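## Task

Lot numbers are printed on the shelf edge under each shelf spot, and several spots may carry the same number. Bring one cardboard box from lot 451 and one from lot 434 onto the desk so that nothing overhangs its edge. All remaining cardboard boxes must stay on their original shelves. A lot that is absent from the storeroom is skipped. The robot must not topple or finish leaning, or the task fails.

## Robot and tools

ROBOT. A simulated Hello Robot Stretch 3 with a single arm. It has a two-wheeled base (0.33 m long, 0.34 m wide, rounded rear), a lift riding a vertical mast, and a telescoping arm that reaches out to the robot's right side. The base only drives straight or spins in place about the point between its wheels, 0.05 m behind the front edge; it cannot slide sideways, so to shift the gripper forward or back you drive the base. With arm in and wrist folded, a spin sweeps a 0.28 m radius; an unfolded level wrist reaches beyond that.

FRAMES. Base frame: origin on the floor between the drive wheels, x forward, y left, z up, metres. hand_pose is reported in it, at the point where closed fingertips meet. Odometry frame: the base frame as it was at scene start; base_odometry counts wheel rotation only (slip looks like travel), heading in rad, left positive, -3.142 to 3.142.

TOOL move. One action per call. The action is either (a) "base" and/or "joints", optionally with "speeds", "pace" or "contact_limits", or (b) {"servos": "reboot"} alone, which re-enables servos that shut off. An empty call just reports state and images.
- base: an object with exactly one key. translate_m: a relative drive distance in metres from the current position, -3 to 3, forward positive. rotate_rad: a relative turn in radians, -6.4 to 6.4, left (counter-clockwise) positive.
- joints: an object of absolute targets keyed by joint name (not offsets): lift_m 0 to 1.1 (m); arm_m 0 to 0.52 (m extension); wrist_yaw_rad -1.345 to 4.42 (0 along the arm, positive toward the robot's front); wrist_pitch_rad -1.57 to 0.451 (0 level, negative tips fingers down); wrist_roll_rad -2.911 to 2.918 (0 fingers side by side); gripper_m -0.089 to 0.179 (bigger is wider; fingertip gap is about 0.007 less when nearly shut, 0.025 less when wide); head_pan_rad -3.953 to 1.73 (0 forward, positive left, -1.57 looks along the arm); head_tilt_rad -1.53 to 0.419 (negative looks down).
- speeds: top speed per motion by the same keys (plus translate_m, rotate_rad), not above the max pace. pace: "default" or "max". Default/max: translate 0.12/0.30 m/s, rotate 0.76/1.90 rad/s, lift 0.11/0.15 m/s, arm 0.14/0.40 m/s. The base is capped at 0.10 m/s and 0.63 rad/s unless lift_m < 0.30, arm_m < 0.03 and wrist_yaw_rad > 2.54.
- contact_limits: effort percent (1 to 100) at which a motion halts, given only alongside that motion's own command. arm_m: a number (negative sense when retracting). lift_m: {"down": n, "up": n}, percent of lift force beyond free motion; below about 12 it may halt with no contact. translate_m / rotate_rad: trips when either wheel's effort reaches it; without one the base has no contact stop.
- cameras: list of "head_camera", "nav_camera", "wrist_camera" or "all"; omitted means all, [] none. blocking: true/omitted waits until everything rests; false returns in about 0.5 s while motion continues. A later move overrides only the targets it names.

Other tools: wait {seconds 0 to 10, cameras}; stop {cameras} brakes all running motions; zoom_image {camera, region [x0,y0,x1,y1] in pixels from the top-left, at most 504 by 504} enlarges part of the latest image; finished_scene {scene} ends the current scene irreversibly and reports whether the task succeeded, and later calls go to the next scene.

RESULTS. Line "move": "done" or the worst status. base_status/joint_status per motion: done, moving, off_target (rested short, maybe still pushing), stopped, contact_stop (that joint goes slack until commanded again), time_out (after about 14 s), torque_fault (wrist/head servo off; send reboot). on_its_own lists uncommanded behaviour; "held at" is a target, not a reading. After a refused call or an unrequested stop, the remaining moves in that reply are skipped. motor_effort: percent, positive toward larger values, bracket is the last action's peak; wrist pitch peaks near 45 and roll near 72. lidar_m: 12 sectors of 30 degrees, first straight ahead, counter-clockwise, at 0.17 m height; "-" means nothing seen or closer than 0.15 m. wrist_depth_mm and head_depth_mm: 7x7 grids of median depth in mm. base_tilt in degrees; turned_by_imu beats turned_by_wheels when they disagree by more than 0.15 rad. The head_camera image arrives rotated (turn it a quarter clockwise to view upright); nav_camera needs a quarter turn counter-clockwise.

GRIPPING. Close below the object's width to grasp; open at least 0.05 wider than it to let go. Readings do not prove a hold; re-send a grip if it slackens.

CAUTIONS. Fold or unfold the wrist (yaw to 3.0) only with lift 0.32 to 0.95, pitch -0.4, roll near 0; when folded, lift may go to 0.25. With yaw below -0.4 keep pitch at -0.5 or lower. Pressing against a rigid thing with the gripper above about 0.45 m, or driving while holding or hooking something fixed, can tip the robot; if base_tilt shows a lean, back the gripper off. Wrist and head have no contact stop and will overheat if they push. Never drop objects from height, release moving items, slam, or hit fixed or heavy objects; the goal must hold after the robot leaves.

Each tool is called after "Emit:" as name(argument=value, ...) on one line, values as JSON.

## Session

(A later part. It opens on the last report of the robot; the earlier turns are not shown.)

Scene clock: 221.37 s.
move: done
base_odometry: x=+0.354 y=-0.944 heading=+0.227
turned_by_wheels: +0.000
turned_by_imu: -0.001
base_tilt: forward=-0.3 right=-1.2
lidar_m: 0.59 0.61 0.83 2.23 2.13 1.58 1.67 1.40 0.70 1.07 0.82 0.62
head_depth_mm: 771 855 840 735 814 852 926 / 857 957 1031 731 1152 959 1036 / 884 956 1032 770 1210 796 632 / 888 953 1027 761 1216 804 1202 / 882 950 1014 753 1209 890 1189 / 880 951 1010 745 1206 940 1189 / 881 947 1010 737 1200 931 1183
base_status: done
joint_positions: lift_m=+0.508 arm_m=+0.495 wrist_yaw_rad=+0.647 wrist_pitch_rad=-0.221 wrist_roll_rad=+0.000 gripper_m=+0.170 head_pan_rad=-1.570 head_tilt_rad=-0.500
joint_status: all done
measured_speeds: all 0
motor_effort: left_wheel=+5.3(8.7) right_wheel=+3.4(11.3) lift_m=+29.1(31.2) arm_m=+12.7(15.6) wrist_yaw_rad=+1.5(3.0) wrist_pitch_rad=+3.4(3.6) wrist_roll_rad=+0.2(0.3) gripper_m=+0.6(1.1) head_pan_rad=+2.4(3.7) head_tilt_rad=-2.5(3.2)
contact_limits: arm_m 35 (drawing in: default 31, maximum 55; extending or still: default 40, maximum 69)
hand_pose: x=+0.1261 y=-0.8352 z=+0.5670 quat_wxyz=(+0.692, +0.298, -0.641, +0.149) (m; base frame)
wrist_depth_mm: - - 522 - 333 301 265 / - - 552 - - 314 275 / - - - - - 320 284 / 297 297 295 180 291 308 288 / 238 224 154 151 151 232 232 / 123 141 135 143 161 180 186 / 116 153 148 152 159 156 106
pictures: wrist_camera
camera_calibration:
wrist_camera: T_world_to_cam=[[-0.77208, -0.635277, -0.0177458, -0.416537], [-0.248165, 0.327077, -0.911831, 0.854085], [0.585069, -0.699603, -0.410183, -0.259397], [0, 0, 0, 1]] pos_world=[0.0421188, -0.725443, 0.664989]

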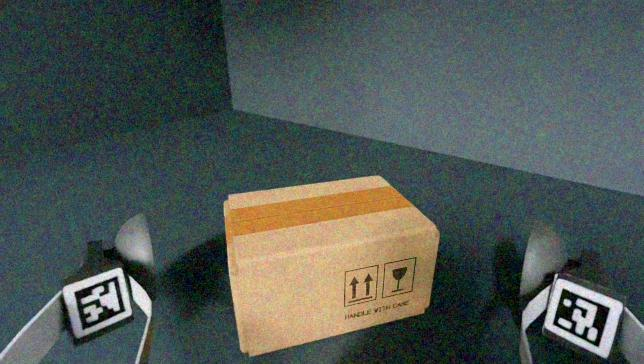

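Emit:
move(base={"translate_m":0.02}, joints={"arm_m":0.518,"lift_m":0.499}, contact_limits={"arm_m":35}, speeds={"arm_m":0.08,"translate_m":0.06,"lift_m":0.04}, cameras=["wrist_camera"])

Emit:
move(joints={"gripper_m":0.06}, cameras=["wrist_camera"])

Emit:
move(joints={"lift_m":0.6}, cameras=["wrist_camera"])

Scene clock: 236.10 s.
move: done
base_odometry: x=+0.374 y=-0.939 heading=+0.227
turned_by_wheels: +0.000
turned_by_imu: +0.000
base_tilt: forward=-0.3 right=-1.2
lidar_m: 0.57 0.59 0.80 2.16 1.78 1.59 1.69 1.42 0.71 1.08 0.81 0.60
head_depth_mm: 821 908 891 739 863 855 945 / 854 957 1033 733 1142 961 1095 / 881 955 1033 771 1219 821 643 / 887 959 1026 762 1208 837 1195 / 881 957 1016 753 1214 910 1194 / 878 951 1013 744 1206 938 1182 / 878 949 1006 736 1200 931 1183
base_status: done
joint_positions: lift_m=+0.499 arm_m=+0.518 wrist_yaw_rad=+0.647 wrist_pitch_rad=-0.221 wrist_roll_rad=+0.000 gripper_m=+0.170 head_pan_rad=-1.570 head_tilt_rad=-0.500
joint_status: all done
measured_speeds: all 0
motor_effort: left_wheel=+6.6(9.3) right_wheel=+6.3(9.5) lift_m=+27.6(27.9) arm_m=+12.6(14.3) wrist_yaw_rad=+1.9(3.2) wrist_pitch_rad=+3.4(3.6) wrist_roll_rad=+0.0(0.3) gripper_m=+0.3(1.1) head_pan_rad=+3.1(3.6) head_tilt_rad=-3.0(3.9)
contact_limits: arm_m 35 (drawing in: default 31, maximum 55; extending or still: default 40, maximum 69)
hand_pose: x=+0.1261 y=-0.8582 z=+0.5580 quat_wxyz=(+0.692, +0.298, -0.641, +0.149) (m; base frame)
wrist_depth_mm: - - 502 - 322 283 247 / - - 521 - 331 296 259 / - - - - 342 308 269 / 297 294 293 292 288 287 267 / 221 221 135 128 134 217 217 / 117 140 103 107 116 161 173 / 138 142 104 113 126 145 106
pictures: wrist_camera
camera_calibration:
wrist_camera: T_world_to_cam=[[-0.77208, -0.635277, -0.0177458, -0.431308], [-0.248165, 0.327077, -0.911831, 0.853401], [0.585069, -0.699603, -0.410183, -0.279179], [0, 0, 0, 1]] pos_world=[0.0421188, -0.748443, 0.655989]

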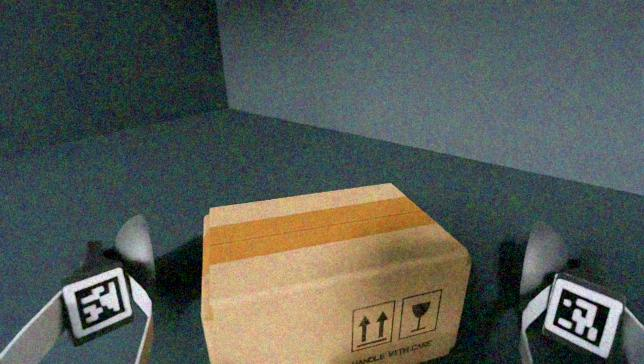

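Scene clock: 237.73 s.
move: done
base_odometry: x=+0.374 y=-0.939 heading=+0.227
turned_by_wheels: +0.000
turned_by_imu: +0.000
base_tilt: forward=-0.3 right=-1.2
lidar_m: 0.57 0.59 0.80 2.16 1.78 1.59 1.70 1.41 0.71 1.08 0.80 0.60
head_depth_mm: 822 910 893 739 863 854 940 / 852 961 1033 731 1148 963 1100 / 883 958 1025 772 1213 823 644 / 883 956 1028 763 1216 834 1197 / 882 957 1012 751 1207 914 1195 / 881 949 1011 743 1207 936 1185 / 882 951 1009 736 1201 937 1179
base_status: not commanded
joint_positions: lift_m=+0.499 arm_m=+0.518 wrist_yaw_rad=+0.649 wrist_pitch_rad=-0.221 wrist_roll_rad=+0.000 gripper_m=+0.061 head_pan_rad=-1.570 head_tilt_rad=-0.500
joint_status: all done
measured_speeds: all 0
motor_effort: left_wheel=+6.0(6.5) right_wheel=+5.2(6.4) lift_m=+28.7(31.1) arm_m=+12.6(13.6) wrist_yaw_rad=+1.3(2.4) wrist_pitch_rad=+3.4(3.6) wrist_roll_rad=+0.1(0.4) gripper_m=-17.0(89.4) head_pan_rad=+3.5(3.6) head_tilt_rad=-3.7(4.5)
contact_limits: arm_m 35 (drawing in: default 31, maximum 55; extending or still: default 40, maximum 69)
hand_pose: x=+0.1264 y=-0.8581 z=+0.5580 quat_wxyz=(+0.691, +0.298, -0.641, +0.150) (m; base frame)
wrist_depth_mm: - - 500 - 322 282 247 / - - 525 - 329 295 259 / - - - - 342 309 268 / 296 293 293 169 271 288 268 / 222 221 142 128 134 216 215 / 177 164 129 111 125 132 173 / 153 138 111 122 136 128 145
pictures: wrist_camera
camera_calibration:
wrist_camera: T_world_to_cam=[[-0.771332, -0.636186, -0.0177462, -0.43188], [-0.248468, 0.326687, -0.911888, 0.853152], [0.585927, -0.698959, -0.410056, -0.278805], [0, 0, 0, 1]] pos_world=[0.0422175, -0.748343, 0.655989]

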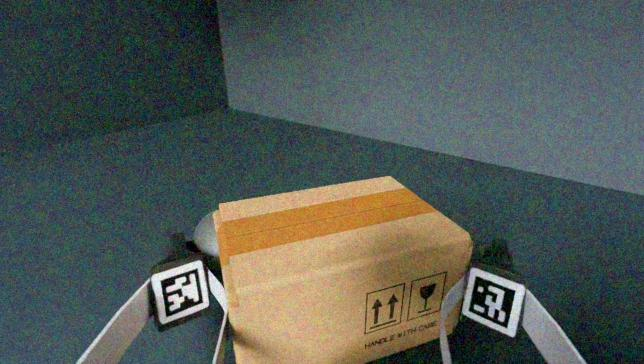

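Scene clock: 239.50 s.
move: done
base_odometry: x=+0.374 y=-0.939 heading=+0.227
turned_by_wheels: +0.000
turned_by_imu: +0.000
base_tilt: forward=-0.3 right=-1.2
lidar_m: 0.57 0.59 0.80 2.16 1.78 1.59 1.69 1.41 0.71 1.08 0.81 0.60
head_depth_mm: 821 910 894 738 867 854 946 / 857 958 1032 734 1149 960 1010 / 884 957 1028 769 1193 650 866 / 887 956 1024 763 1216 894 1198 / 879 957 1014 751 1082 943 1188 / 877 951 1008 747 1202 940 1186 / 880 951 1009 737 1202 931 1183
base_status: not commanded
joint_positions: lift_m=+0.600 arm_m=+0.518 wrist_yaw_rad=+0.649 wrist_pitch_rad=-0.224 wrist_roll_rad=+0.000 gripper_m=+0.061 head_pan_rad=-1.570 head_tilt_rad=-0.500
joint_status: all done
measured_speeds: all 0
motor_effort: left_wheel=+6.0(6.2) right_wheel=+4.9(6.7) lift_m=+31.3(34.1) arm_m=+11.5(12.5) wrist_yaw_rad=+1.0(2.1) wrist_pitch_rad=+3.9(4.0) wrist_roll_rad=+0.0(0.3) gripper_m=-16.9(17.3) head_pan_rad=+3.2(3.6) head_tilt_rad=-4.5(4.7)
contact_limits: arm_m 35 (drawing in: default 31, maximum 55; extending or still: default 40, maximum 69)
hand_pose: x=+0.1262 y=-0.8579 z=+0.6584 quat_wxyz=(+0.692, +0.299, -0.640, +0.149) (m; base frame)
wrist_depth_mm: - - 498 - 323 282 248 / - - 530 - 328 294 260 / - - 561 - - 309 268 / - - - 160 - 319 278 / - - 142 128 134 323 291 / 312 123 128 111 125 128 297 / 279 253 110 121 138 125 265
pictures: wrist_camera
camera_calibration:
wrist_camera: T_world_to_cam=[[-0.771371, -0.636135, -0.0178648, -0.429964], [-0.24992, 0.328628, -0.910793, 0.945668], [0.585258, -0.698094, -0.412477, -0.235007], [0, 0, 0, 1]] pos_world=[0.0422192, -0.748345, 0.756691]

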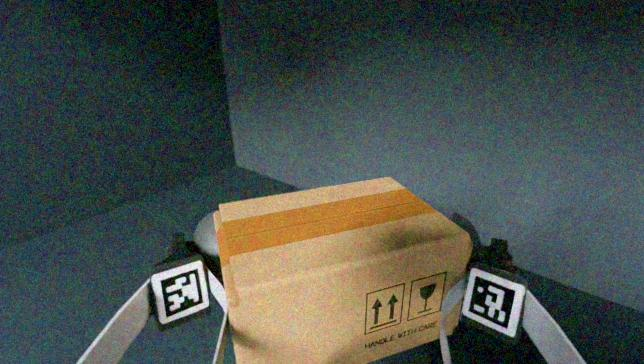

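Emit:
move(joints={"arm_m":0.0}, speeds={"arm_m":0.3}, cameras=[])

Emit:
move(base={"rotate_rad":-1.386}, joints={"lift_m":0.8}, cameras=[])

Emit:
move(base={"translate_m":-0.7}, cameras=[])

Emit:
move(base={"translate_m":-0.674}, joints={"head_tilt_rad":-0.6}, cameras=[])

Emit:
move(base={"rotate_rad":-0.185}, cameras=["head_camera","wrist_camera"])

Scene clock: 278.53 s.
move: done
base_odometry: x=+0.374 y=-0.939 heading=+0.227
turned_by_wheels: +0.000
turned_by_imu: +0.000
base_tilt: forward=-0.5 right=-1.3
lidar_m: 0.57 0.59 0.80 2.15 1.78 1.59 1.69 1.41 0.71 1.08 0.81 0.60
head_depth_mm: 823 908 895 739 865 853 942 / 856 963 1033 735 1147 960 1149 / 886 954 1030 769 1216 957 1200 / 884 959 1030 763 1207 949 1196 / 881 958 1016 754 1210 944 1192 / 881 953 1012 746 1204 939 1187 / 881 952 1013 738 1208 932 1178
base_status: not commanded
joint_positions: lift_m=+0.600 arm_m=+0.001 wrist_yaw_rad=+0.649 wrist_pitch_rad=-0.224 wrist_roll_rad=+0.000 gripper_m=+0.061 head_pan_rad=-1.570 head_tilt_rad=-0.500
joint_status: all done
measured_speeds: all 0
motor_effort: left_wheel=+5.7(6.5) right_wheel=+5.8(6.4) lift_m=+30.7(31.9) arm_m=-12.4(15.5) wrist_yaw_rad=+1.8(2.2) wrist_pitch_rad=+3.9(4.1) wrist_roll_rad=+0.0(0.3) gripper_m=-16.9(17.4) head_pan_rad=+2.0(3.5) head_tilt_rad=-3.8(5.2)
hand_pose: x=+0.1262 y=-0.3405 z=+0.6583 quat_wxyz=(+0.692, +0.299, -0.640, +0.149) (m; base frame)
wrist_depth_mm: 409 458 - - 856 - - / 422 - - - 891 - - / 440 - - - - - - / 445 - - 160 - - - / 455 - 142 128 134 - - / 460 123 128 111 125 125 - / - - 109 121 134 117 -
pictures: none
No camera images: "cameras" was empty.

Scene clock: 281.83 s.
move: done
base_odometry: x=+0.374 y=-0.939 heading=-1.158
turned_by_wheels: -1.386
turned_by_imu: -1.363
base_tilt: forward=-0.5 right=-1.2
lidar_m: 1.08 0.69 0.57 0.57 0.64 1.02 3.62 1.59 1.70 1.44 0.75 0.71
head_depth_mm: 1364 1462 1585 1728 1879 1633 1320 / 1378 1489 1609 1758 1916 1626 1324 / 1404 1516 1633 1795 1925 1608 1312 / 1434 1548 1674 1833 1985 1599 1305 / 1478 1584 1740 1899 2029 1579 1262 / 1504 1617 1758 1923 1886 1580 439 / 1145 1231 1304 1443 1616 1475 414
base_status: done
joint_positions: lift_m=+0.800 arm_m=+0.001 wrist_yaw_rad=+0.649 wrist_pitch_rad=-0.224 wrist_roll_rad=+0.000 gripper_m=+0.061 head_pan_rad=-1.570 head_tilt_rad=-0.500
joint_status: all done
measured_speeds: all 0
motor_effort: left_wheel=+8.6(12.1) right_wheel=-10.1(13.3) lift_m=+30.9(34.4) arm_m=-13.6(13.6) wrist_yaw_rad=+0.9(2.4) wrist_pitch_rad=+3.9(4.1) wrist_roll_rad=+0.0(0.3) gripper_m=-17.0(17.4) head_pan_rad=+2.8(3.3) head_tilt_rad=-3.3(4.7)
hand_pose: x=+0.1262 y=-0.3405 z=+0.8583 quat_wxyz=(+0.692, +0.299, -0.640, +0.149) (m; base frame)
wrist_depth_mm: - 450 - - - - - / - 499 - - - - - / - 719 - - - - - / - 749 - - - - - / - - 143 128 134 - - / - 123 128 111 125 132 - / - 891 109 121 138 125 -
pictures: none
No camera images: "cameras" was empty.

Scene clock: 289.97 s.
move: done
base_odometry: x=+0.093 y=-0.298 heading=-1.158
turned_by_wheels: +0.000
turned_by_imu: -0.001
base_tilt: forward=-0.3 right=-1.2
lidar_m: 1.46 0.85 0.70 0.70 0.78 1.25 2.96 1.89 1.17 1.56 1.74 1.33
head_depth_mm: 1271 1362 1475 1378 1007 1485 1298 / 1292 1385 1500 1639 1811 1619 1316 / 1302 1404 1525 1683 1832 1616 1308 / 1319 1424 1536 1706 1854 1605 1306 / 1350 1448 1598 1749 1889 1591 1271 / 1378 1483 1615 1780 1926 1582 440 / 1398 1510 1657 1831 1950 1574 414
base_status: done
joint_positions: lift_m=+0.800 arm_m=+0.001 wrist_yaw_rad=+0.649 wrist_pitch_rad=-0.224 wrist_roll_rad=+0.000 gripper_m=+0.061 head_pan_rad=-1.570 head_tilt_rad=-0.500
joint_status: not commanded
measured_speeds: all 0
motor_effort: left_wheel=-1.5(10.0) right_wheel=-10.2(15.1) lift_m=+31.3(32.4) arm_m=-12.0(13.5) wrist_yaw_rad=+0.5(2.3) wrist_pitch_rad=+3.9(4.2) wrist_roll_rad=-0.2(0.3) gripper_m=-16.9(17.8) head_pan_rad=+2.5(2.9) head_tilt_rad=-1.7(4.5)
hand_pose: x=+0.1262 y=-0.3405 z=+0.8583 quat_wxyz=(+0.692, +0.299, -0.640, +0.149) (m; base frame)
wrist_depth_mm: - - - - - - - / - - - - - - - / - - - - - - - / - - - - - - - / - - 142 128 134 - - / - 123 129 111 125 132 - / - - 109 122 138 125 -
pictures: none
No camera images: "cameras" was empty.

Scene clock: 297.83 s.
move: done
base_odometry: x=-0.177 y=+0.319 heading=-1.158
turned_by_wheels: +0.000
turned_by_imu: -0.001
base_tilt: forward=-0.3 right=-1.1
lidar_m: 1.90 1.01 0.83 0.83 0.92 1.48 2.31 1.32 0.81 1.06 1.62 1.97
head_depth_mm: 1163 1267 1398 1134 874 1421 1278 / 1177 1291 1409 1123 899 1450 1270 / 1206 1321 1430 1117 928 1480 1236 / 1219 1342 1458 1101 924 1470 1232 / 1251 1370 1477 1096 1376 1437 311 / 1269 1397 1550 1083 1690 473 379 / 1289 1414 1572 1708 1684 1412 431
base_status: done
joint_positions: lift_m=+0.800 arm_m=+0.001 wrist_yaw_rad=+0.649 wrist_pitch_rad=-0.224 wrist_roll_rad=+0.000 gripper_m=+0.061 head_pan_rad=-1.570 head_tilt_rad=-0.600
joint_status: all done
measured_speeds: all 0
motor_effort: left_wheel=-0.9(10.0) right_wheel=-12.2(16.9) lift_m=+29.8(31.7) arm_m=-11.7(12.7) wrist_yaw_rad=+0.3(2.4) wrist_pitch_rad=+4.0(4.1) wrist_roll_rad=-0.1(0.3) gripper_m=-16.5(17.5) head_pan_rad=+2.5(2.8) head_tilt_rad=-2.8(7.1)
hand_pose: x=+0.1262 y=-0.3405 z=+0.8583 quat_wxyz=(+0.692, +0.299, -0.640, +0.149) (m; base frame)
wrist_depth_mm: - - - - - - - / - - - - - - - / - - - - - - - / - - - - 159 - - / - - 142 128 134 502 - / - 123 129 111 125 131 - / - - 109 122 138 124 -
pictures: none
No camera images: "cameras" was empty.

Scene clock: 299.10 s.
move: done
base_odometry: x=-0.177 y=+0.319 heading=-1.342
turned_by_wheels: -0.185
turned_by_imu: -0.182
base_tilt: forward=-0.3 right=-1.2
lidar_m: 1.96 1.17 0.85 0.83 0.86 1.18 2.31 2.06 1.00 0.81 1.06 2.05
head_depth_mm: 1200 1314 1427 1132 948 1494 1273 / 1195 1318 1439 1121 938 1449 1264 / 1203 1312 1440 1113 928 1441 1241 / 1198 1314 1438 1098 923 1431 1228 / 1200 1320 1435 1090 913 1472 312 / 1197 1319 1422 1081 904 473 379 / 1200 1328 1436 1074 1313 1411 430
base_status: done
joint_positions: lift_m=+0.800 arm_m=+0.001 wrist_yaw_rad=+0.649 wrist_pitch_rad=-0.224 wrist_roll_rad=+0.000 gripper_m=+0.061 head_pan_rad=-1.570 head_tilt_rad=-0.600
joint_status: not commanded
measured_speeds: all 0
motor_effort: left_wheel=+7.3(11.2) right_wheel=-10.4(14.5) lift_m=+29.6(30.5) arm_m=-11.5(11.8) wrist_yaw_rad=+1.0(2.3) wrist_pitch_rad=+4.1(4.1) wrist_roll_rad=-0.3(0.3) gripper_m=-16.8(17.4) head_pan_rad=+1.7(2.4) head_tilt_rad=-2.1(3.3)
hand_pose: x=+0.1262 y=-0.3405 z=+0.8583 quat_wxyz=(+0.692, +0.299, -0.640, +0.149) (m; base frame)
wrist_depth_mm: - - - - - - - / - - - - - - - / - - - - - - - / - - - 161 - - - / - - 142 128 134 150 - / - 123 128 112 125 132 - / - - 109 122 138 124 -
pictures: head_camera (sideways), wrist_camera
camera_calibration:
head_camera: T_world_to_cam=[[-0.0467298, 0.520393, -0.852647, 1.12512], [0.9975, -0.0209925, -0.0674808, 0.0813478], [-0.0530158, -0.853669, -0.518111, 0.63016], [0, 0, 0, 1]] pos_world=[0.00484055, -0.0458469, 1.29131]
wrist_camera: T_world_to_cam=[[-0.771391, -0.636109, -0.0178935, -0.0972202], [-0.250083, 0.328885, -0.910656, 0.957729], [0.585161, -0.697997, -0.412779, 0.208998], [0, 0, 0, 1]] pos_world=[0.0422195, -0.230945, 0.956692]

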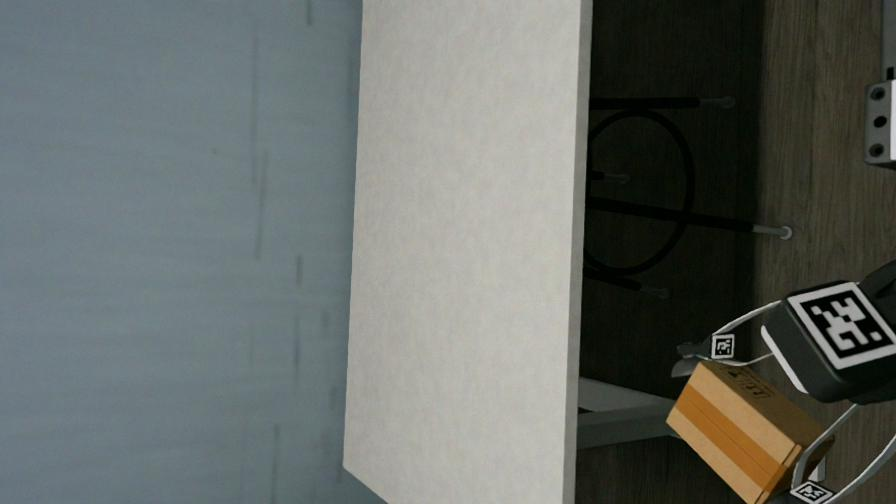

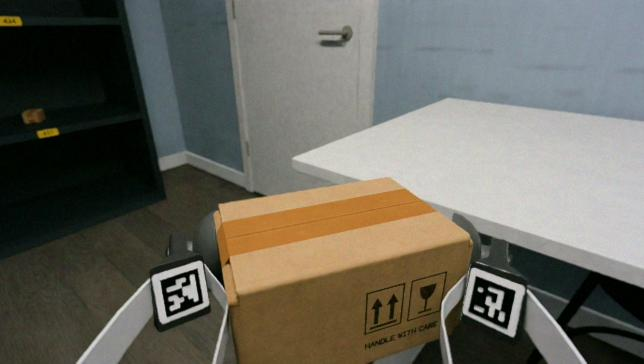

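Emit:
move(joints={"arm_m":0.46}, speeds={"arm_m":0.25}, cameras=["head_camera"])

Emit:
move(joints={"lift_m":0.7}, contact_limits={"lift_m":{"down":15}}, cameras=["head_camera"])

Emit:
zoom_image(camera="head_camera", region=[400, 250, 700, 504])

Scene clock: 312.93 s.
move: done
base_odometry: x=-0.177 y=+0.319 heading=-1.342
turned_by_wheels: +0.000
turned_by_imu: +0.000
base_tilt: forward=-0.4 right=-1.3
lidar_m: 1.96 1.17 0.86 0.83 0.86 1.18 2.31 2.06 1.01 0.81 1.06 2.05
head_depth_mm: 1201 1327 1445 1133 938 331 - / 1196 1312 1439 1118 406 341 1182 / 1200 1315 1442 621 893 1439 1234 / 1200 1315 1448 662 924 1434 1230 / 1199 1319 1429 846 914 1458 1220 / 1198 1324 1416 1031 909 1416 1220 / 1203 1329 1453 1065 1321 1438 1200
base_status: not commanded
joint_positions: lift_m=+0.800 arm_m=+0.460 wrist_yaw_rad=+0.649 wrist_pitch_rad=-0.224 wrist_roll_rad=+0.000 gripper_m=+0.061 head_pan_rad=-1.570 head_tilt_rad=-0.600
joint_status: all done
measured_speeds: all 0
motor_effort: left_wheel=+7.7(8.0) right_wheel=-9.8(10.6) lift_m=+28.2(29.6) arm_m=+13.1(15.2) wrist_yaw_rad=+1.4(2.4) wrist_pitch_rad=+4.0(4.1) wrist_roll_rad=+0.0(0.3) gripper_m=-16.8(17.5) head_pan_rad=+1.8(2.6) head_tilt_rad=-0.4(2.1)
hand_pose: x=+0.1262 y=-0.7999 z=+0.8583 quat_wxyz=(+0.692, +0.299, -0.640, +0.149) (m; base frame)
wrist_depth_mm: - - - - - - - / - - - - - - - / - - - - - - - / - - - 160 - - - / - - 142 128 134 - - / - 123 129 111 125 124 - / - - 109 121 134 117 -
pictures: head_camera (sideways)
camera_calibration:
head_camera: T_world_to_cam=[[-0.0467298, 0.520393, -0.852647, 1.12512], [0.9975, -0.0209925, -0.0674808, 0.0813478], [-0.0530158, -0.853669, -0.518111, 0.63016], [0, 0, 0, 1]] pos_world=[0.00484055, -0.0458469, 1.29131]

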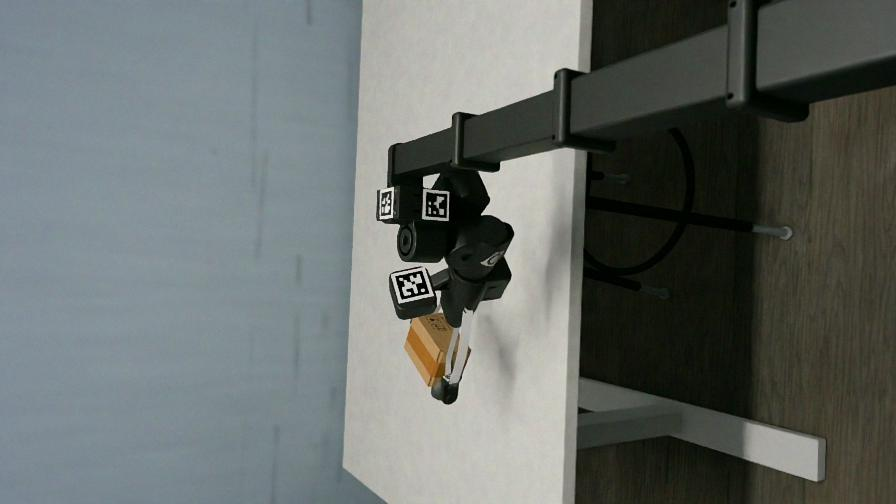

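Scene clock: 314.67 s.
move: done
base_odometry: x=-0.177 y=+0.319 heading=-1.342
turned_by_wheels: +0.000
turned_by_imu: +0.000
base_tilt: forward=-0.3 right=-1.2
lidar_m: 1.96 1.17 0.86 0.83 0.86 1.18 2.31 2.06 1.00 0.81 1.06 2.05
head_depth_mm: 1201 1317 1450 1134 942 1490 1246 / 1201 1322 1441 1122 901 448 363 / 1201 1317 1440 1112 643 1397 1227 / 1208 1312 1434 1102 838 1432 1233 / 1203 1314 1430 1088 877 1461 1224 / 1193 1320 1419 1077 907 1420 1219 / 1206 1321 1445 1069 1314 1434 1217
base_status: not commanded
joint_positions: lift_m=+0.700 arm_m=+0.460 wrist_yaw_rad=+0.649 wrist_pitch_rad=-0.224 wrist_roll_rad=+0.000 gripper_m=+0.061 head_pan_rad=-1.570 head_tilt_rad=-0.600
joint_status: all done
measured_speeds: all 0
motor_effort: left_wheel=+7.4(7.8) right_wheel=-9.8(10.6) lift_m=+25.3(28.1) arm_m=+10.5(12.9) wrist_yaw_rad=-0.1(2.6) wrist_pitch_rad=+4.0(4.2) wrist_roll_rad=-0.2(0.3) gripper_m=-17.1(17.4) head_pan_rad=+1.5(2.2) head_tilt_rad=+0.2(1.0)
contact_limits: lift_m down 15 (down: maximum 72; up: maximum 65)
hand_pose: x=+0.1262 y=-0.7999 z=+0.7582 quat_wxyz=(+0.692, +0.299, -0.640, +0.149) (m; base frame)
wrist_depth_mm: - - - - - - - / - - - - - - - / - - - - - - - / - - - 160 - - - / - - 142 128 134 - - / - 123 129 111 125 124 - / - - 109 121 134 117 -
pictures: head_camera (sideways)
camera_calibration:
head_camera: T_world_to_cam=[[-0.0467298, 0.520393, -0.852647, 1.12512], [0.9975, -0.0209925, -0.0674808, 0.0813478], [-0.0530158, -0.853669, -0.518111, 0.63016], [0, 0, 0, 1]] pos_world=[0.00484055, -0.0458469, 1.29131]

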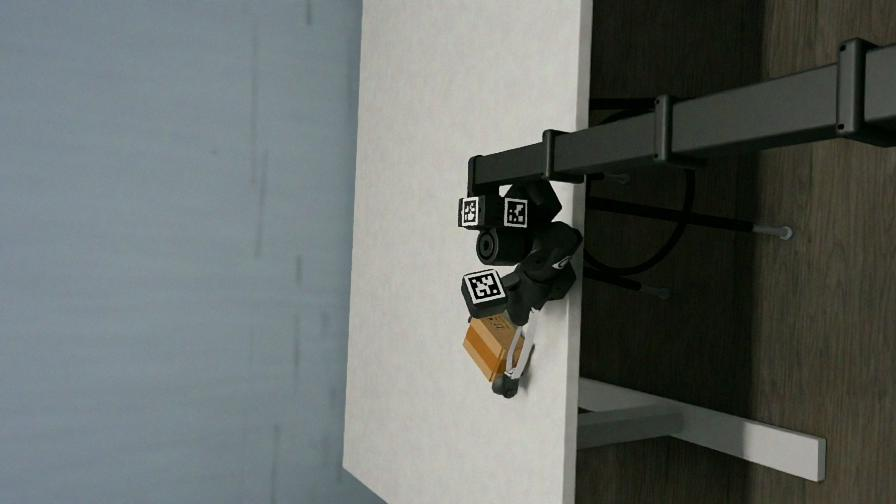

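Scaled by 1.680 from the camera's 896x504 image, which has a finer 1280x720 frame.

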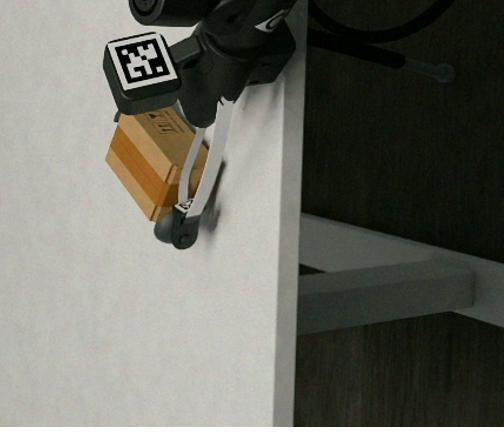

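Emit:
move(joints={"lift_m":0.688}, speeds={"lift_m":0.03}, contact_limits={"lift_m":{"down":13}}, cameras=[])

Emit:
move(joints={"lift_m":0.68}, speeds={"lift_m":0.03}, contact_limits={"lift_m":{"down":13}}, cameras=["head_camera"])

Scene clock: 321.80 s.
move: done
base_odometry: x=-0.177 y=+0.319 heading=-1.342
turned_by_wheels: +0.000
turned_by_imu: +0.000
base_tilt: forward=-0.3 right=-1.2
lidar_m: 1.96 1.17 0.86 0.83 0.86 1.18 2.31 2.06 1.00 0.81 1.07 2.05
head_depth_mm: 1206 1320 1436 1136 945 1498 1249 / 1200 1321 1433 1124 902 467 374 / 1207 1317 1433 1108 642 1360 1235 / 1195 1320 1435 1099 765 1432 1227 / 1203 1314 1428 1088 869 1465 1222 / 1197 1321 1417 1077 908 1429 1220 / 1203 1324 1445 1071 1315 1447 1213
base_status: not commanded
joint_positions: lift_m=+0.688 arm_m=+0.460 wrist_yaw_rad=+0.649 wrist_pitch_rad=-0.224 wrist_roll_rad=+0.000 gripper_m=+0.061 head_pan_rad=-1.570 head_tilt_rad=-0.600
joint_status: all done
measured_speeds: all 0
motor_effort: left_wheel=+7.4(8.0) right_wheel=-9.8(10.5) lift_m=+23.9(28.4) arm_m=+5.9(6.7) wrist_yaw_rad=+0.7(2.1) wrist_pitch_rad=+4.0(4.1) wrist_roll_rad=-0.1(0.3) gripper_m=-16.9(17.4) head_pan_rad=+1.4(2.2) head_tilt_rad=+1.7(2.2)
contact_limits: lift_m down 13 (down: maximum 72; up: maximum 65)
hand_pose: x=+0.1262 y=-0.7999 z=+0.7462 quat_wxyz=(+0.692, +0.299, -0.640, +0.149) (m; base frame)
wrist_depth_mm: - - - - - - - / - - - - - - - / - - - - - - - / - - - 160 - - - / - - 143 128 134 - - / - 123 129 111 125 124 - / - - 109 122 134 117 -
pictures: none
No camera images: "cameras" was empty.

Scene clock: 322.50 s.
move: done
base_odometry: x=-0.177 y=+0.319 heading=-1.343
turned_by_wheels: +0.000
turned_by_imu: +0.000
base_tilt: forward=-0.4 right=-1.2
lidar_m: 1.97 1.17 0.86 0.83 0.86 1.18 2.31 2.06 1.01 0.81 1.07 2.06
head_depth_mm: 1195 1330 1443 1130 945 1503 1252 / 1198 1313 1443 1123 903 489 382 / 1199 1316 1442 1109 649 1358 1232 / 1200 1322 1435 1098 763 1426 1230 / 1202 1318 1432 1087 877 1463 1223 / 1198 1317 1419 1080 885 1423 1217 / 1202 1315 1443 1072 1319 1437 1208
base_status: not commanded
joint_positions: lift_m=+0.680 arm_m=+0.460 wrist_yaw_rad=+0.649 wrist_pitch_rad=-0.201 wrist_roll_rad=+0.000 gripper_m=+0.061 head_pan_rad=-1.570 head_tilt_rad=-0.600
joint_status: all done
measured_speeds: all 0
motor_effort: left_wheel=+6.9(7.7) right_wheel=-8.6(10.5) lift_m=+21.2(25.2) arm_m=+4.5(6.0) wrist_yaw_rad=+1.3(2.2) wrist_pitch_rad=-0.3(4.0) wrist_roll_rad=-0.2(0.2) gripper_m=-16.6(17.3) head_pan_rad=+1.8(2.0) head_tilt_rad=+1.6(2.3)
contact_limits: lift_m down 13 (down: maximum 72; up: maximum 65)
hand_pose: x=+0.1273 y=-0.8013 z=+0.7439 quat_wxyz=(+0.690, +0.292, -0.644, +0.157) (m; base frame)
wrist_depth_mm: - - - - - - - / - - - - - - - / - - - - - - - / - - - 160 - - - / - - 136 127 134 - - / - 123 111 111 125 124 - / - - 109 122 134 117 -
pictures: head_camera (sideways)
camera_calibration:
head_camera: T_world_to_cam=[[-0.0467298, 0.520393, -0.852647, 1.12512], [0.9975, -0.0209925, -0.0674808, 0.0813478], [-0.0530158, -0.853669, -0.518111, 0.63016], [0, 0, 0, 1]] pos_world=[0.00484055, -0.0458469, 1.29131]

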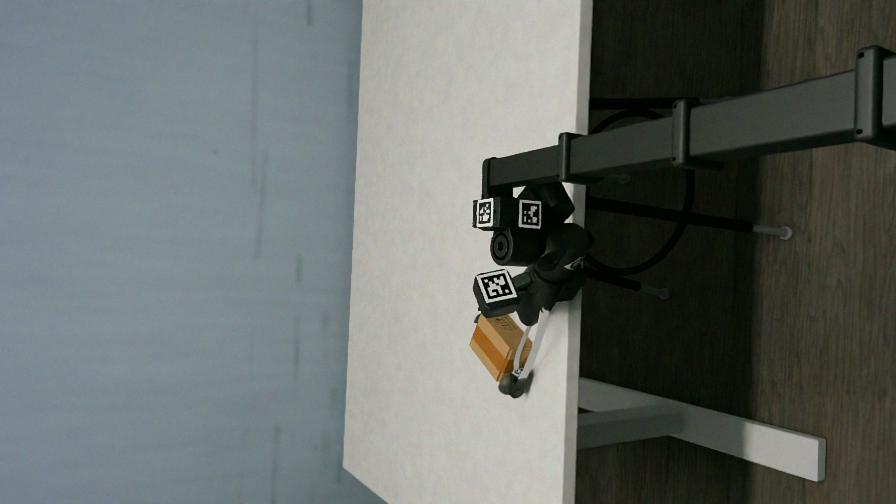

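Emit:
move(joints={"gripper_m":0.17}, cameras=[])

Emit:
move(base={"translate_m":-0.1}, joints={"arm_m":0.328}, speeds={"arm_m":0.08,"translate_m":0.06}, cameras=["head_camera"])

Emit:
move(joints={"arm_m":0.0,"lift_m":0.75}, pace="max", cameras=["head_camera"])

Scene clock: 334.40 s.
move: done
base_odometry: x=-0.177 y=+0.319 heading=-1.343
turned_by_wheels: +0.000
turned_by_imu: +0.000
base_tilt: forward=-0.2 right=-1.2
lidar_m: 1.96 1.16 0.86 0.83 0.86 1.18 2.30 2.07 1.00 0.81 1.06 2.06
head_depth_mm: 1199 1318 1433 1133 943 1496 1250 / 1202 1320 1440 1124 902 489 382 / 1203 1319 1446 1111 651 1357 1235 / 1194 1323 1434 1101 754 1431 1228 / 1201 1316 1424 1089 877 1464 1223 / 1198 1324 1424 1081 882 1419 1210 / 1198 1321 1445 1068 1317 1449 1208
base_status: not commanded
joint_positions: lift_m=+0.680 arm_m=+0.460 wrist_yaw_rad=+0.649 wrist_pitch_rad=-0.214 wrist_roll_rad=+0.000 gripper_m=+0.170 head_pan_rad=-1.570 head_tilt_rad=-0.600
joint_status: all done
measured_speeds: all 0
motor_effort: left_wheel=+6.8(7.1) right_wheel=-8.8(9.0) lift_m=+24.4(25.1) arm_m=-0.7(1.3) wrist_yaw_rad=+0.3(2.3) wrist_pitch_rad=+2.1(2.2) wrist_roll_rad=+0.0(0.3) gripper_m=+0.8(82.0) head_pan_rad=+1.6(2.1) head_tilt_rad=+3.3(3.9)
contact_limits: lift_m down 13 (down: maximum 72; up: maximum 65)
hand_pose: x=+0.1267 y=-0.8005 z=+0.7408 quat_wxyz=(+0.691, +0.296, -0.642, +0.152) (m; base frame)
wrist_depth_mm: - - - - - - - / - - - - - - - / - - - - - - - / - - - 151 151 - - / - 143 128 121 126 135 - / - 124 104 112 127 - - / - - 111 123 133 - 106
pictures: none
No camera images: "cameras" was empty.

Scene clock: 336.90 s.
move: done
base_odometry: x=-0.200 y=+0.417 heading=-1.343
turned_by_wheels: +0.000
turned_by_imu: +0.000
base_tilt: forward=-0.5 right=-1.2
lidar_m: 2.06 1.17 0.86 0.83 0.86 1.18 2.21 2.06 0.97 0.80 1.10 2.05
head_depth_mm: 1195 1316 1436 1136 946 1493 1247 / 1201 1309 1439 1128 904 496 385 / 1194 1314 1446 1105 579 1353 1212 / 1200 1314 1439 1100 650 1355 1229 / 1201 1319 1427 1087 836 1425 1219 / 1197 1317 1422 1079 872 1449 1216 / 1195 1324 1411 1069 900 1415 1213
base_status: done
joint_positions: lift_m=+0.680 arm_m=+0.328 wrist_yaw_rad=+0.649 wrist_pitch_rad=-0.214 wrist_roll_rad=+0.000 gripper_m=+0.170 head_pan_rad=-1.570 head_tilt_rad=-0.600
joint_status: all done
measured_speeds: all 0
motor_effort: left_wheel=-6.2(7.9) right_wheel=-4.6(12.8) lift_m=+26.0(26.8) arm_m=-11.7(15.1) wrist_yaw_rad=+0.4(2.3) wrist_pitch_rad=+2.2(2.2) wrist_roll_rad=+0.1(0.3) gripper_m=+0.8(1.1) head_pan_rad=+1.9(2.1) head_tilt_rad=+3.5(4.1)
contact_limits: lift_m down 13 (down: maximum 72; up: maximum 65)
hand_pose: x=+0.1267 y=-0.6685 z=+0.7407 quat_wxyz=(+0.691, +0.296, -0.642, +0.152) (m; base frame)
wrist_depth_mm: - - - - - - - / - - - - - - - / - - - 269 278 - - / - - - 274 - - - / - - - - - - - / 122 141 - - - - - / 116 988 - 958 - - 106
pictures: head_camera (sideways)
camera_calibration:
head_camera: T_world_to_cam=[[-0.0467501, 0.519968, -0.852906, 1.12543], [0.997499, -0.0210139, -0.0674867, 0.0813543], [-0.0530138, -0.853927, -0.517685, 0.629597], [0, 0, 0, 1]] pos_world=[0.0048405, -0.0458489, 1.29131]

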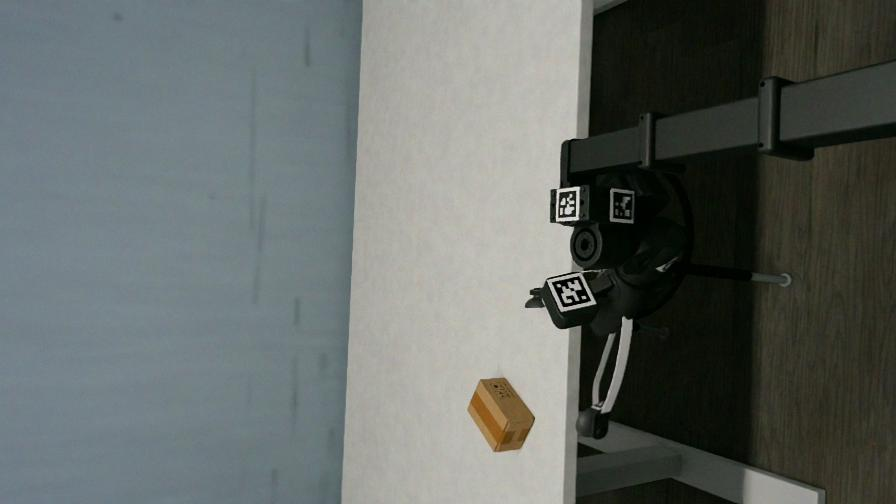

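Scene clock: 339.00 s.
move: done
base_odometry: x=-0.200 y=+0.417 heading=-1.343
turned_by_wheels: +0.000
turned_by_imu: +0.000
base_tilt: forward=-0.3 right=-1.2
lidar_m: 2.06 1.17 0.86 0.83 0.86 1.18 2.21 2.05 0.97 0.81 1.10 2.05
head_depth_mm: 1202 1319 1431 1130 950 1508 1243 / 1199 1320 1434 1123 941 1490 1240 / 1201 1315 1425 1111 934 1442 1236 / 1206 1312 1447 1107 924 1429 1234 / 1200 1318 1424 1092 913 1420 346 / 1205 1314 1417 1077 907 1465 1212 / 1200 1315 1417 1072 897 1406 1210
base_status: not commanded
joint_positions: lift_m=+0.750 arm_m=+0.001 wrist_yaw_rad=+0.649 wrist_pitch_rad=-0.216 wrist_roll_rad=+0.000 gripper_m=+0.170 head_pan_rad=-1.570 head_tilt_rad=-0.599
joint_status: all done
measured_speeds: all 0
motor_effort: left_wheel=-5.9(6.5) right_wheel=-5.0(5.2) lift_m=+24.4(34.5) arm_m=-12.3(14.8) wrist_yaw_rad=+0.3(2.1) wrist_pitch_rad=+2.4(2.5) wrist_roll_rad=-0.1(0.3) gripper_m=+0.4(1.2) head_pan_rad=+1.0(2.0) head_tilt_rad=+2.6(4.2)
hand_pose: x=+0.1266 y=-0.3410 z=+0.8104 quat_wxyz=(+0.691, +0.296, -0.642, +0.152) (m; base frame)
wrist_depth_mm: - - - - - - - / - - - - - - - / - - - - 532 543 - / - - - - - - - / - - - - - - - / 123 141 - - - - - / 116 - - - - - 106
pictures: head_camera (sideways)
camera_calibration:
head_camera: T_world_to_cam=[[-0.0467683, 0.519588, -0.853136, 1.1258], [0.997498, -0.0210358, -0.0674936, 0.0813691], [-0.0530153, -0.854158, -0.517304, 0.629145], [0, 0, 0, 1]] pos_world=[0.00484044, -0.0458507, 1.29141]

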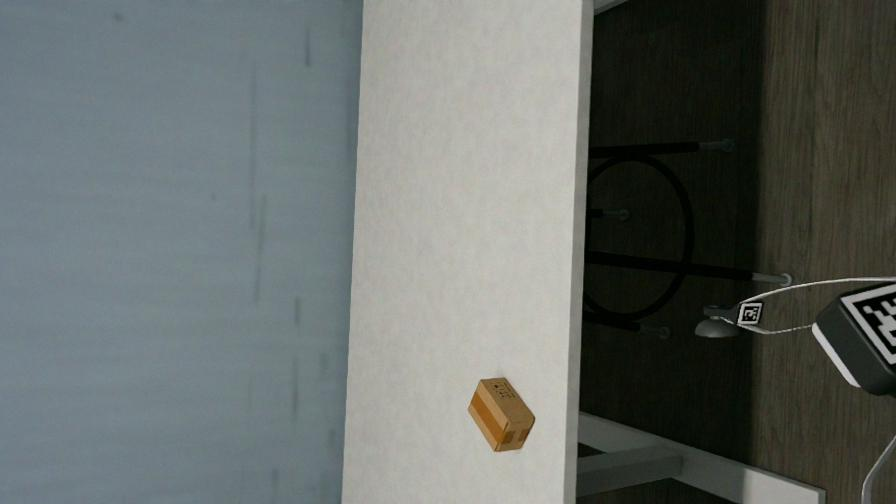

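Emit:
move(joints={"wrist_pitch_rad":-0.4,"wrist_yaw_rad":3.0,"gripper_m":0.04,"head_pan_rad":1.5,"head_tilt_rad":-0.2}, pace="max", cameras=[])

Emit:
move(joints={"lift_m":0.28}, pace="max", cameras=[])

Emit:
move(base={"translate_m":-1.68}, pace="max", cameras=["nav_camera"])

Scene clock: 366.20 s.
move: done
base_odometry: x=-0.200 y=+0.417 heading=-1.343
turned_by_wheels: +0.000
turned_by_imu: +0.000
base_tilt: forward=-0.3 right=-1.3
lidar_m: 2.07 1.17 0.86 0.83 0.86 1.19 2.21 2.05 0.97 0.80 1.10 2.05
head_depth_mm: 749 766 794 820 846 872 904 / 742 765 785 806 836 864 892 / 744 753 780 803 830 856 888 / - 750 775 796 819 847 877 / - 745 766 786 813 840 869 / - 738 763 780 806 831 859 / - 734 753 775 797 825 850
base_status: not commanded
joint_positions: lift_m=+0.750 arm_m=+0.001 wrist_yaw_rad=+2.997 wrist_pitch_rad=-0.412 wrist_roll_rad=+0.000 gripper_m=+0.040 head_pan_rad=+1.508 head_tilt_rad=-0.198
joint_status: all done
measured_speeds: translate_m=+0.000 rotate_rad=+0.000 lift_m=+0.000 arm_m=+0.000 wrist_yaw_rad=+0.000 wrist_pitch_rad=+0.000 wrist_roll_rad=+0.000 head_pan_rad=-0.024 head_tilt_rad=+0.000
motor_effort: left_wheel=-6.2(6.8) right_wheel=-5.4(5.7) lift_m=+23.9(31.0) arm_m=-12.5(13.0) wrist_yaw_rad=+1.9(7.7) wrist_pitch_rad=+1.9(4.4) wrist_roll_rad=+0.3(0.3) gripper_m=+0.3(82.9) head_pan_rad=-3.3(6.0) head_tilt_rad=-3.2(6.3)
hand_pose: x=+0.0112 y=+0.0772 z=+0.7640 quat_wxyz=(+0.195, +0.700, +0.095, +0.680) (m; base frame)
wrist_depth_mm: - 137 - - - - - / - 147 - - - 936 - / - 162 171 - - - - / - 181 223 - - - - / - - 202 - - - - / - - 127 - 129 - - / 952 975 259 920 898 918 901
pictures: none
No camera images: "cameras" was empty.

Scene clock: 370.13 s.
move: done
base_odometry: x=-0.200 y=+0.417 heading=-1.343
turned_by_wheels: +0.000
turned_by_imu: +0.000
base_tilt: forward=-0.1 right=-1.1
lidar_m: 2.07 1.17 0.86 0.83 0.86 1.18 2.21 2.06 0.97 0.80 1.10 2.05
head_depth_mm: 750 772 796 823 851 875 907 / 741 764 788 810 837 867 897 / 740 758 780 805 829 861 886 / - 751 775 797 820 847 877 / - 742 765 786 814 842 868 / - 738 758 780 805 833 860 / - 729 751 773 795 824 849
base_status: not commanded
joint_positions: lift_m=+0.280 arm_m=+0.001 wrist_yaw_rad=+2.997 wrist_pitch_rad=-0.414 wrist_roll_rad=+0.000 gripper_m=+0.040 head_pan_rad=+1.500 head_tilt_rad=-0.200
joint_status: all done
measured_speeds: all 0
motor_effort: left_wheel=-5.5(6.5) right_wheel=-4.8(5.5) lift_m=+26.0(26.9) arm_m=-11.2(12.7) wrist_yaw_rad=+1.6(3.7) wrist_pitch_rad=+2.1(2.3) wrist_roll_rad=+0.2(0.3) gripper_m=+0.3(0.9) head_pan_rad=-3.6(3.9) head_tilt_rad=-3.0(3.8)
hand_pose: x=+0.0112 y=+0.0770 z=+0.2935 quat_wxyz=(+0.195, +0.700, +0.095, +0.680) (m; base frame)
wrist_depth_mm: - 137 - - - - - / - 147 - - - 922 - / 893 162 812 874 884 861 872 / 735 185 662 716 706 697 697 / 603 576 202 572 567 582 584 / 509 507 127 300 129 495 493 / 432 279 258 269 423 432 432
pictures: none
No camera images: "cameras" was empty.

Scene clock: 377.13 s.
move: done
base_odometry: x=-0.580 y=+2.053 heading=-1.343
turned_by_wheels: +0.000
turned_by_imu: -0.001
base_tilt: forward=-0.4 right=-1.2
lidar_m: 3.16 1.18 0.96 2.09 0.77 0.57 0.55 0.57 0.78 1.45 1.32 1.67
head_depth_mm: 1089 1071 1065 1052 1046 1037 1038 / 2112 2178 2232 2309 2346 2128 1385 / 2098 2157 2218 2287 2362 2340 1717 / - 2147 2193 2268 2354 2314 1727 / - 2098 2159 2252 2320 2313 1722 / - 2106 2158 2222 2287 2306 1700 / - 2058 2116 2152 2155 2094 1696
base_status: done
joint_positions: lift_m=+0.280 arm_m=+0.001 wrist_yaw_rad=+2.997 wrist_pitch_rad=-0.414 wrist_roll_rad=+0.000 gripper_m=+0.040 head_pan_rad=+1.500 head_tilt_rad=-0.200
joint_status: not commanded
measured_speeds: all 0
motor_effort: left_wheel=-4.9(14.1) right_wheel=-3.7(15.1) lift_m=+28.5(31.1) arm_m=-9.8(12.2) wrist_yaw_rad=+1.7(3.4) wrist_pitch_rad=+2.2(2.3) wrist_roll_rad=+0.0(0.4) gripper_m=+0.4(1.0) head_pan_rad=-1.4(3.3) head_tilt_rad=-2.4(3.5)
hand_pose: x=+0.0111 y=+0.0770 z=+0.2935 quat_wxyz=(+0.195, +0.700, +0.096, +0.680) (m; base frame)
wrist_depth_mm: - 137 - - - 850 - / - 148 - - - 930 - / 795 162 861 896 905 884 872 / 729 186 664 711 714 700 695 / 609 578 203 568 564 584 580 / 513 510 126 300 129 495 495 / 435 281 258 269 425 436 429
pictures: nav_camera (sideways)
camera_calibration:
nav_camera: T_world_to_cam=[[-0.00476451, 0.173604, 0.984804, -1.23883], [0.998196, -0.0581199, 0.0150748, 0.0244313], [0.0598537, 0.983099, -0.173014, 0.177982], [0, 0, 0, 1]] pos_world=[-0.0409425, 0.0415111, 1.25043]

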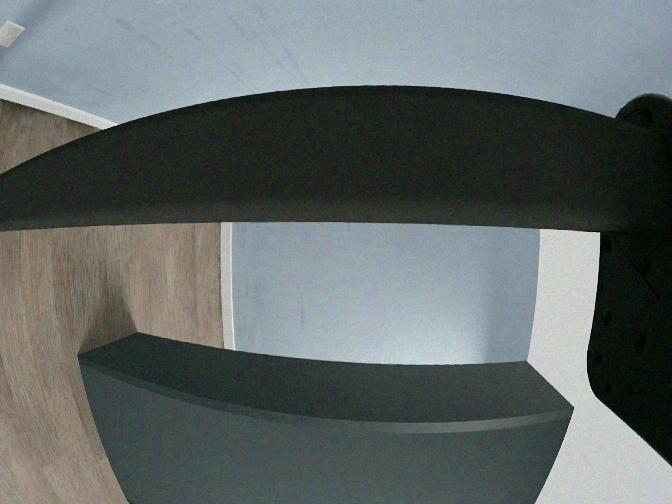

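Emit:
move(base={"rotate_rad":1.571}, pace="max", cameras=[])

Emit:
move(base={"translate_m":1.68}, joints={"head_pan_rad":-1.5,"head_tilt_rad":-0.3}, pace="max", cameras=["nav_camera","head_camera"])

Scene clock: 386.83 s.
move: done
base_odometry: x=-0.580 y=+2.053 heading=+0.228
turned_by_wheels: +1.571
turned_by_imu: +1.539
base_tilt: forward=-0.4 right=-1.2
lidar_m: 2.24 0.79 0.57 0.54 0.56 0.76 1.44 1.32 1.67 3.45 1.20 0.96
head_depth_mm: 484 499 515 530 548 567 588 / 479 493 508 526 541 561 578 / 476 488 502 518 533 552 571 / - 481 496 511 529 545 562 / - 476 490 504 523 537 557 / - 470 483 498 514 531 548 / - 464 478 493 507 524 542
base_status: done
joint_positions: lift_m=+0.280 arm_m=+0.001 wrist_yaw_rad=+2.997 wrist_pitch_rad=-0.414 wrist_roll_rad=+0.000 gripper_m=+0.040 head_pan_rad=+1.500 head_tilt_rad=-0.200
joint_status: not commanded
measured_speeds: all 0
motor_effort: left_wheel=-5.9(15.2) right_wheel=+9.1(14.2) lift_m=+25.9(31.3) arm_m=-12.0(13.4) wrist_yaw_rad=+2.0(2.8) wrist_pitch_rad=+2.2(2.3) wrist_roll_rad=+0.0(0.3) gripper_m=+0.2(0.8) head_pan_rad=-0.4(1.5) head_tilt_rad=-2.3(2.7)
hand_pose: x=+0.0111 y=+0.0770 z=+0.2935 quat_wxyz=(+0.195, +0.700, +0.096, +0.680) (m; base frame)
wrist_depth_mm: 496 137 529 548 562 581 600 / 547 147 570 596 610 622 632 / 596 162 608 629 - - - / - 181 189 680 684 680 683 / 595 580 203 565 567 580 570 / 511 508 127 301 129 498 492 / 436 282 258 269 423 433 432
pictures: none
No camera images: "cameras" was empty.

Scene clock: 393.83 s.
move: done
base_odometry: x=+1.056 y=+2.432 heading=+0.228
turned_by_wheels: +0.000
turned_by_imu: +0.002
base_tilt: forward=-0.4 right=-1.2
lidar_m: 0.63 0.65 0.59 0.57 0.59 0.80 2.13 0.65 0.59 1.39 0.91 0.66
head_depth_mm: 1534 1365 1259 1295 1373 1333 1424 / 2815 2084 2159 2258 2192 1922 1503 / 3080 3725 - - 2921 2020 1553 / 3136 3787 - - 2894 2004 1541 / 2920 3716 3881 - 2887 1995 1527 / 2147 2212 2279 2357 2402 1990 1524 / 1537 1575 1600 1633 1688 1709 1520
base_status: done
joint_positions: lift_m=+0.280 arm_m=+0.001 wrist_yaw_rad=+2.997 wrist_pitch_rad=-0.414 wrist_roll_rad=+0.000 gripper_m=+0.040 head_pan_rad=-1.500 head_tilt_rad=-0.300
joint_status: all done
measured_speeds: all 0
motor_effort: left_wheel=-1.4(9.5) right_wheel=+9.1(17.1) lift_m=+29.6(29.6) arm_m=-4.4(12.6) wrist_yaw_rad=+1.4(3.4) wrist_pitch_rad=+2.2(2.3) wrist_roll_rad=-0.2(0.4) gripper_m=+0.6(1.0) head_pan_rad=+2.7(5.2) head_tilt_rad=+5.4(6.1)
hand_pose: x=+0.0110 y=+0.0770 z=+0.2935 quat_wxyz=(+0.195, +0.700, +0.096, +0.680) (m; base frame)
wrist_depth_mm: 516 137 544 567 576 605 622 / 566 148 593 615 633 628 670 / 609 161 193 - - - 722 / - 181 190 686 682 697 670 / 598 576 203 569 561 583 576 / 510 510 127 300 129 495 491 / 437 281 258 270 424 433 430
pictures: head_camera (sideways), nav_camera (sideways)
camera_calibration:
head_camera: T_world_to_cam=[[-0.0635077, 0.240994, -0.968447, 1.27633], [0.997867, 0.0300151, -0.0579679, 0.0690306], [0.0150981, -0.970062, -0.242386, 0.270989], [0, 0, 0, 1]] pos_world=[0.00808205, -0.0467832, 1.30574]
nav_camera: T_world_to_cam=[[0.0361499, -0.26829, 0.96266, -1.21019], [-0.996271, -0.0851863, 0.0136709, 0.0384277], [0.0783376, -0.959564, -0.27037, 0.304674], [0, 0, 0, 1]] pos_world=[0.0581652, -0.0290542, 1.24685]

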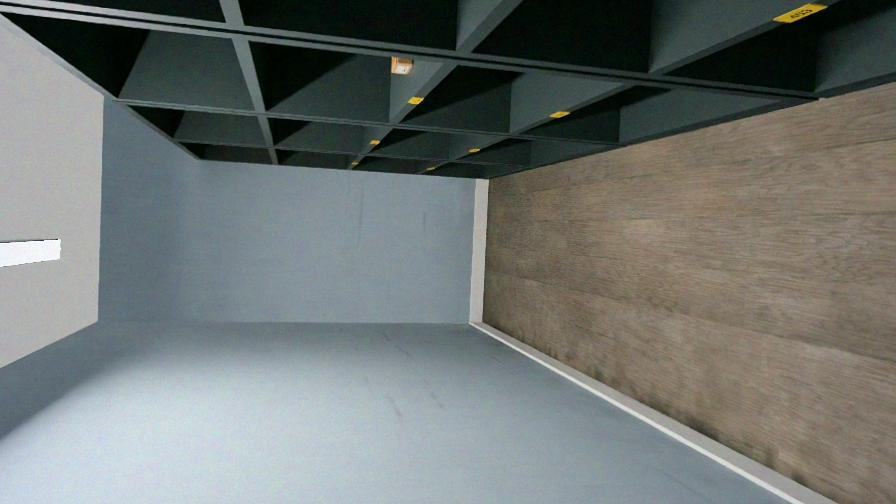

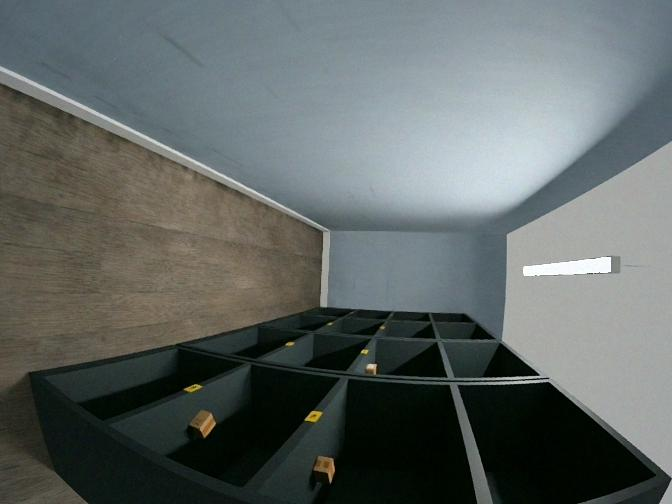

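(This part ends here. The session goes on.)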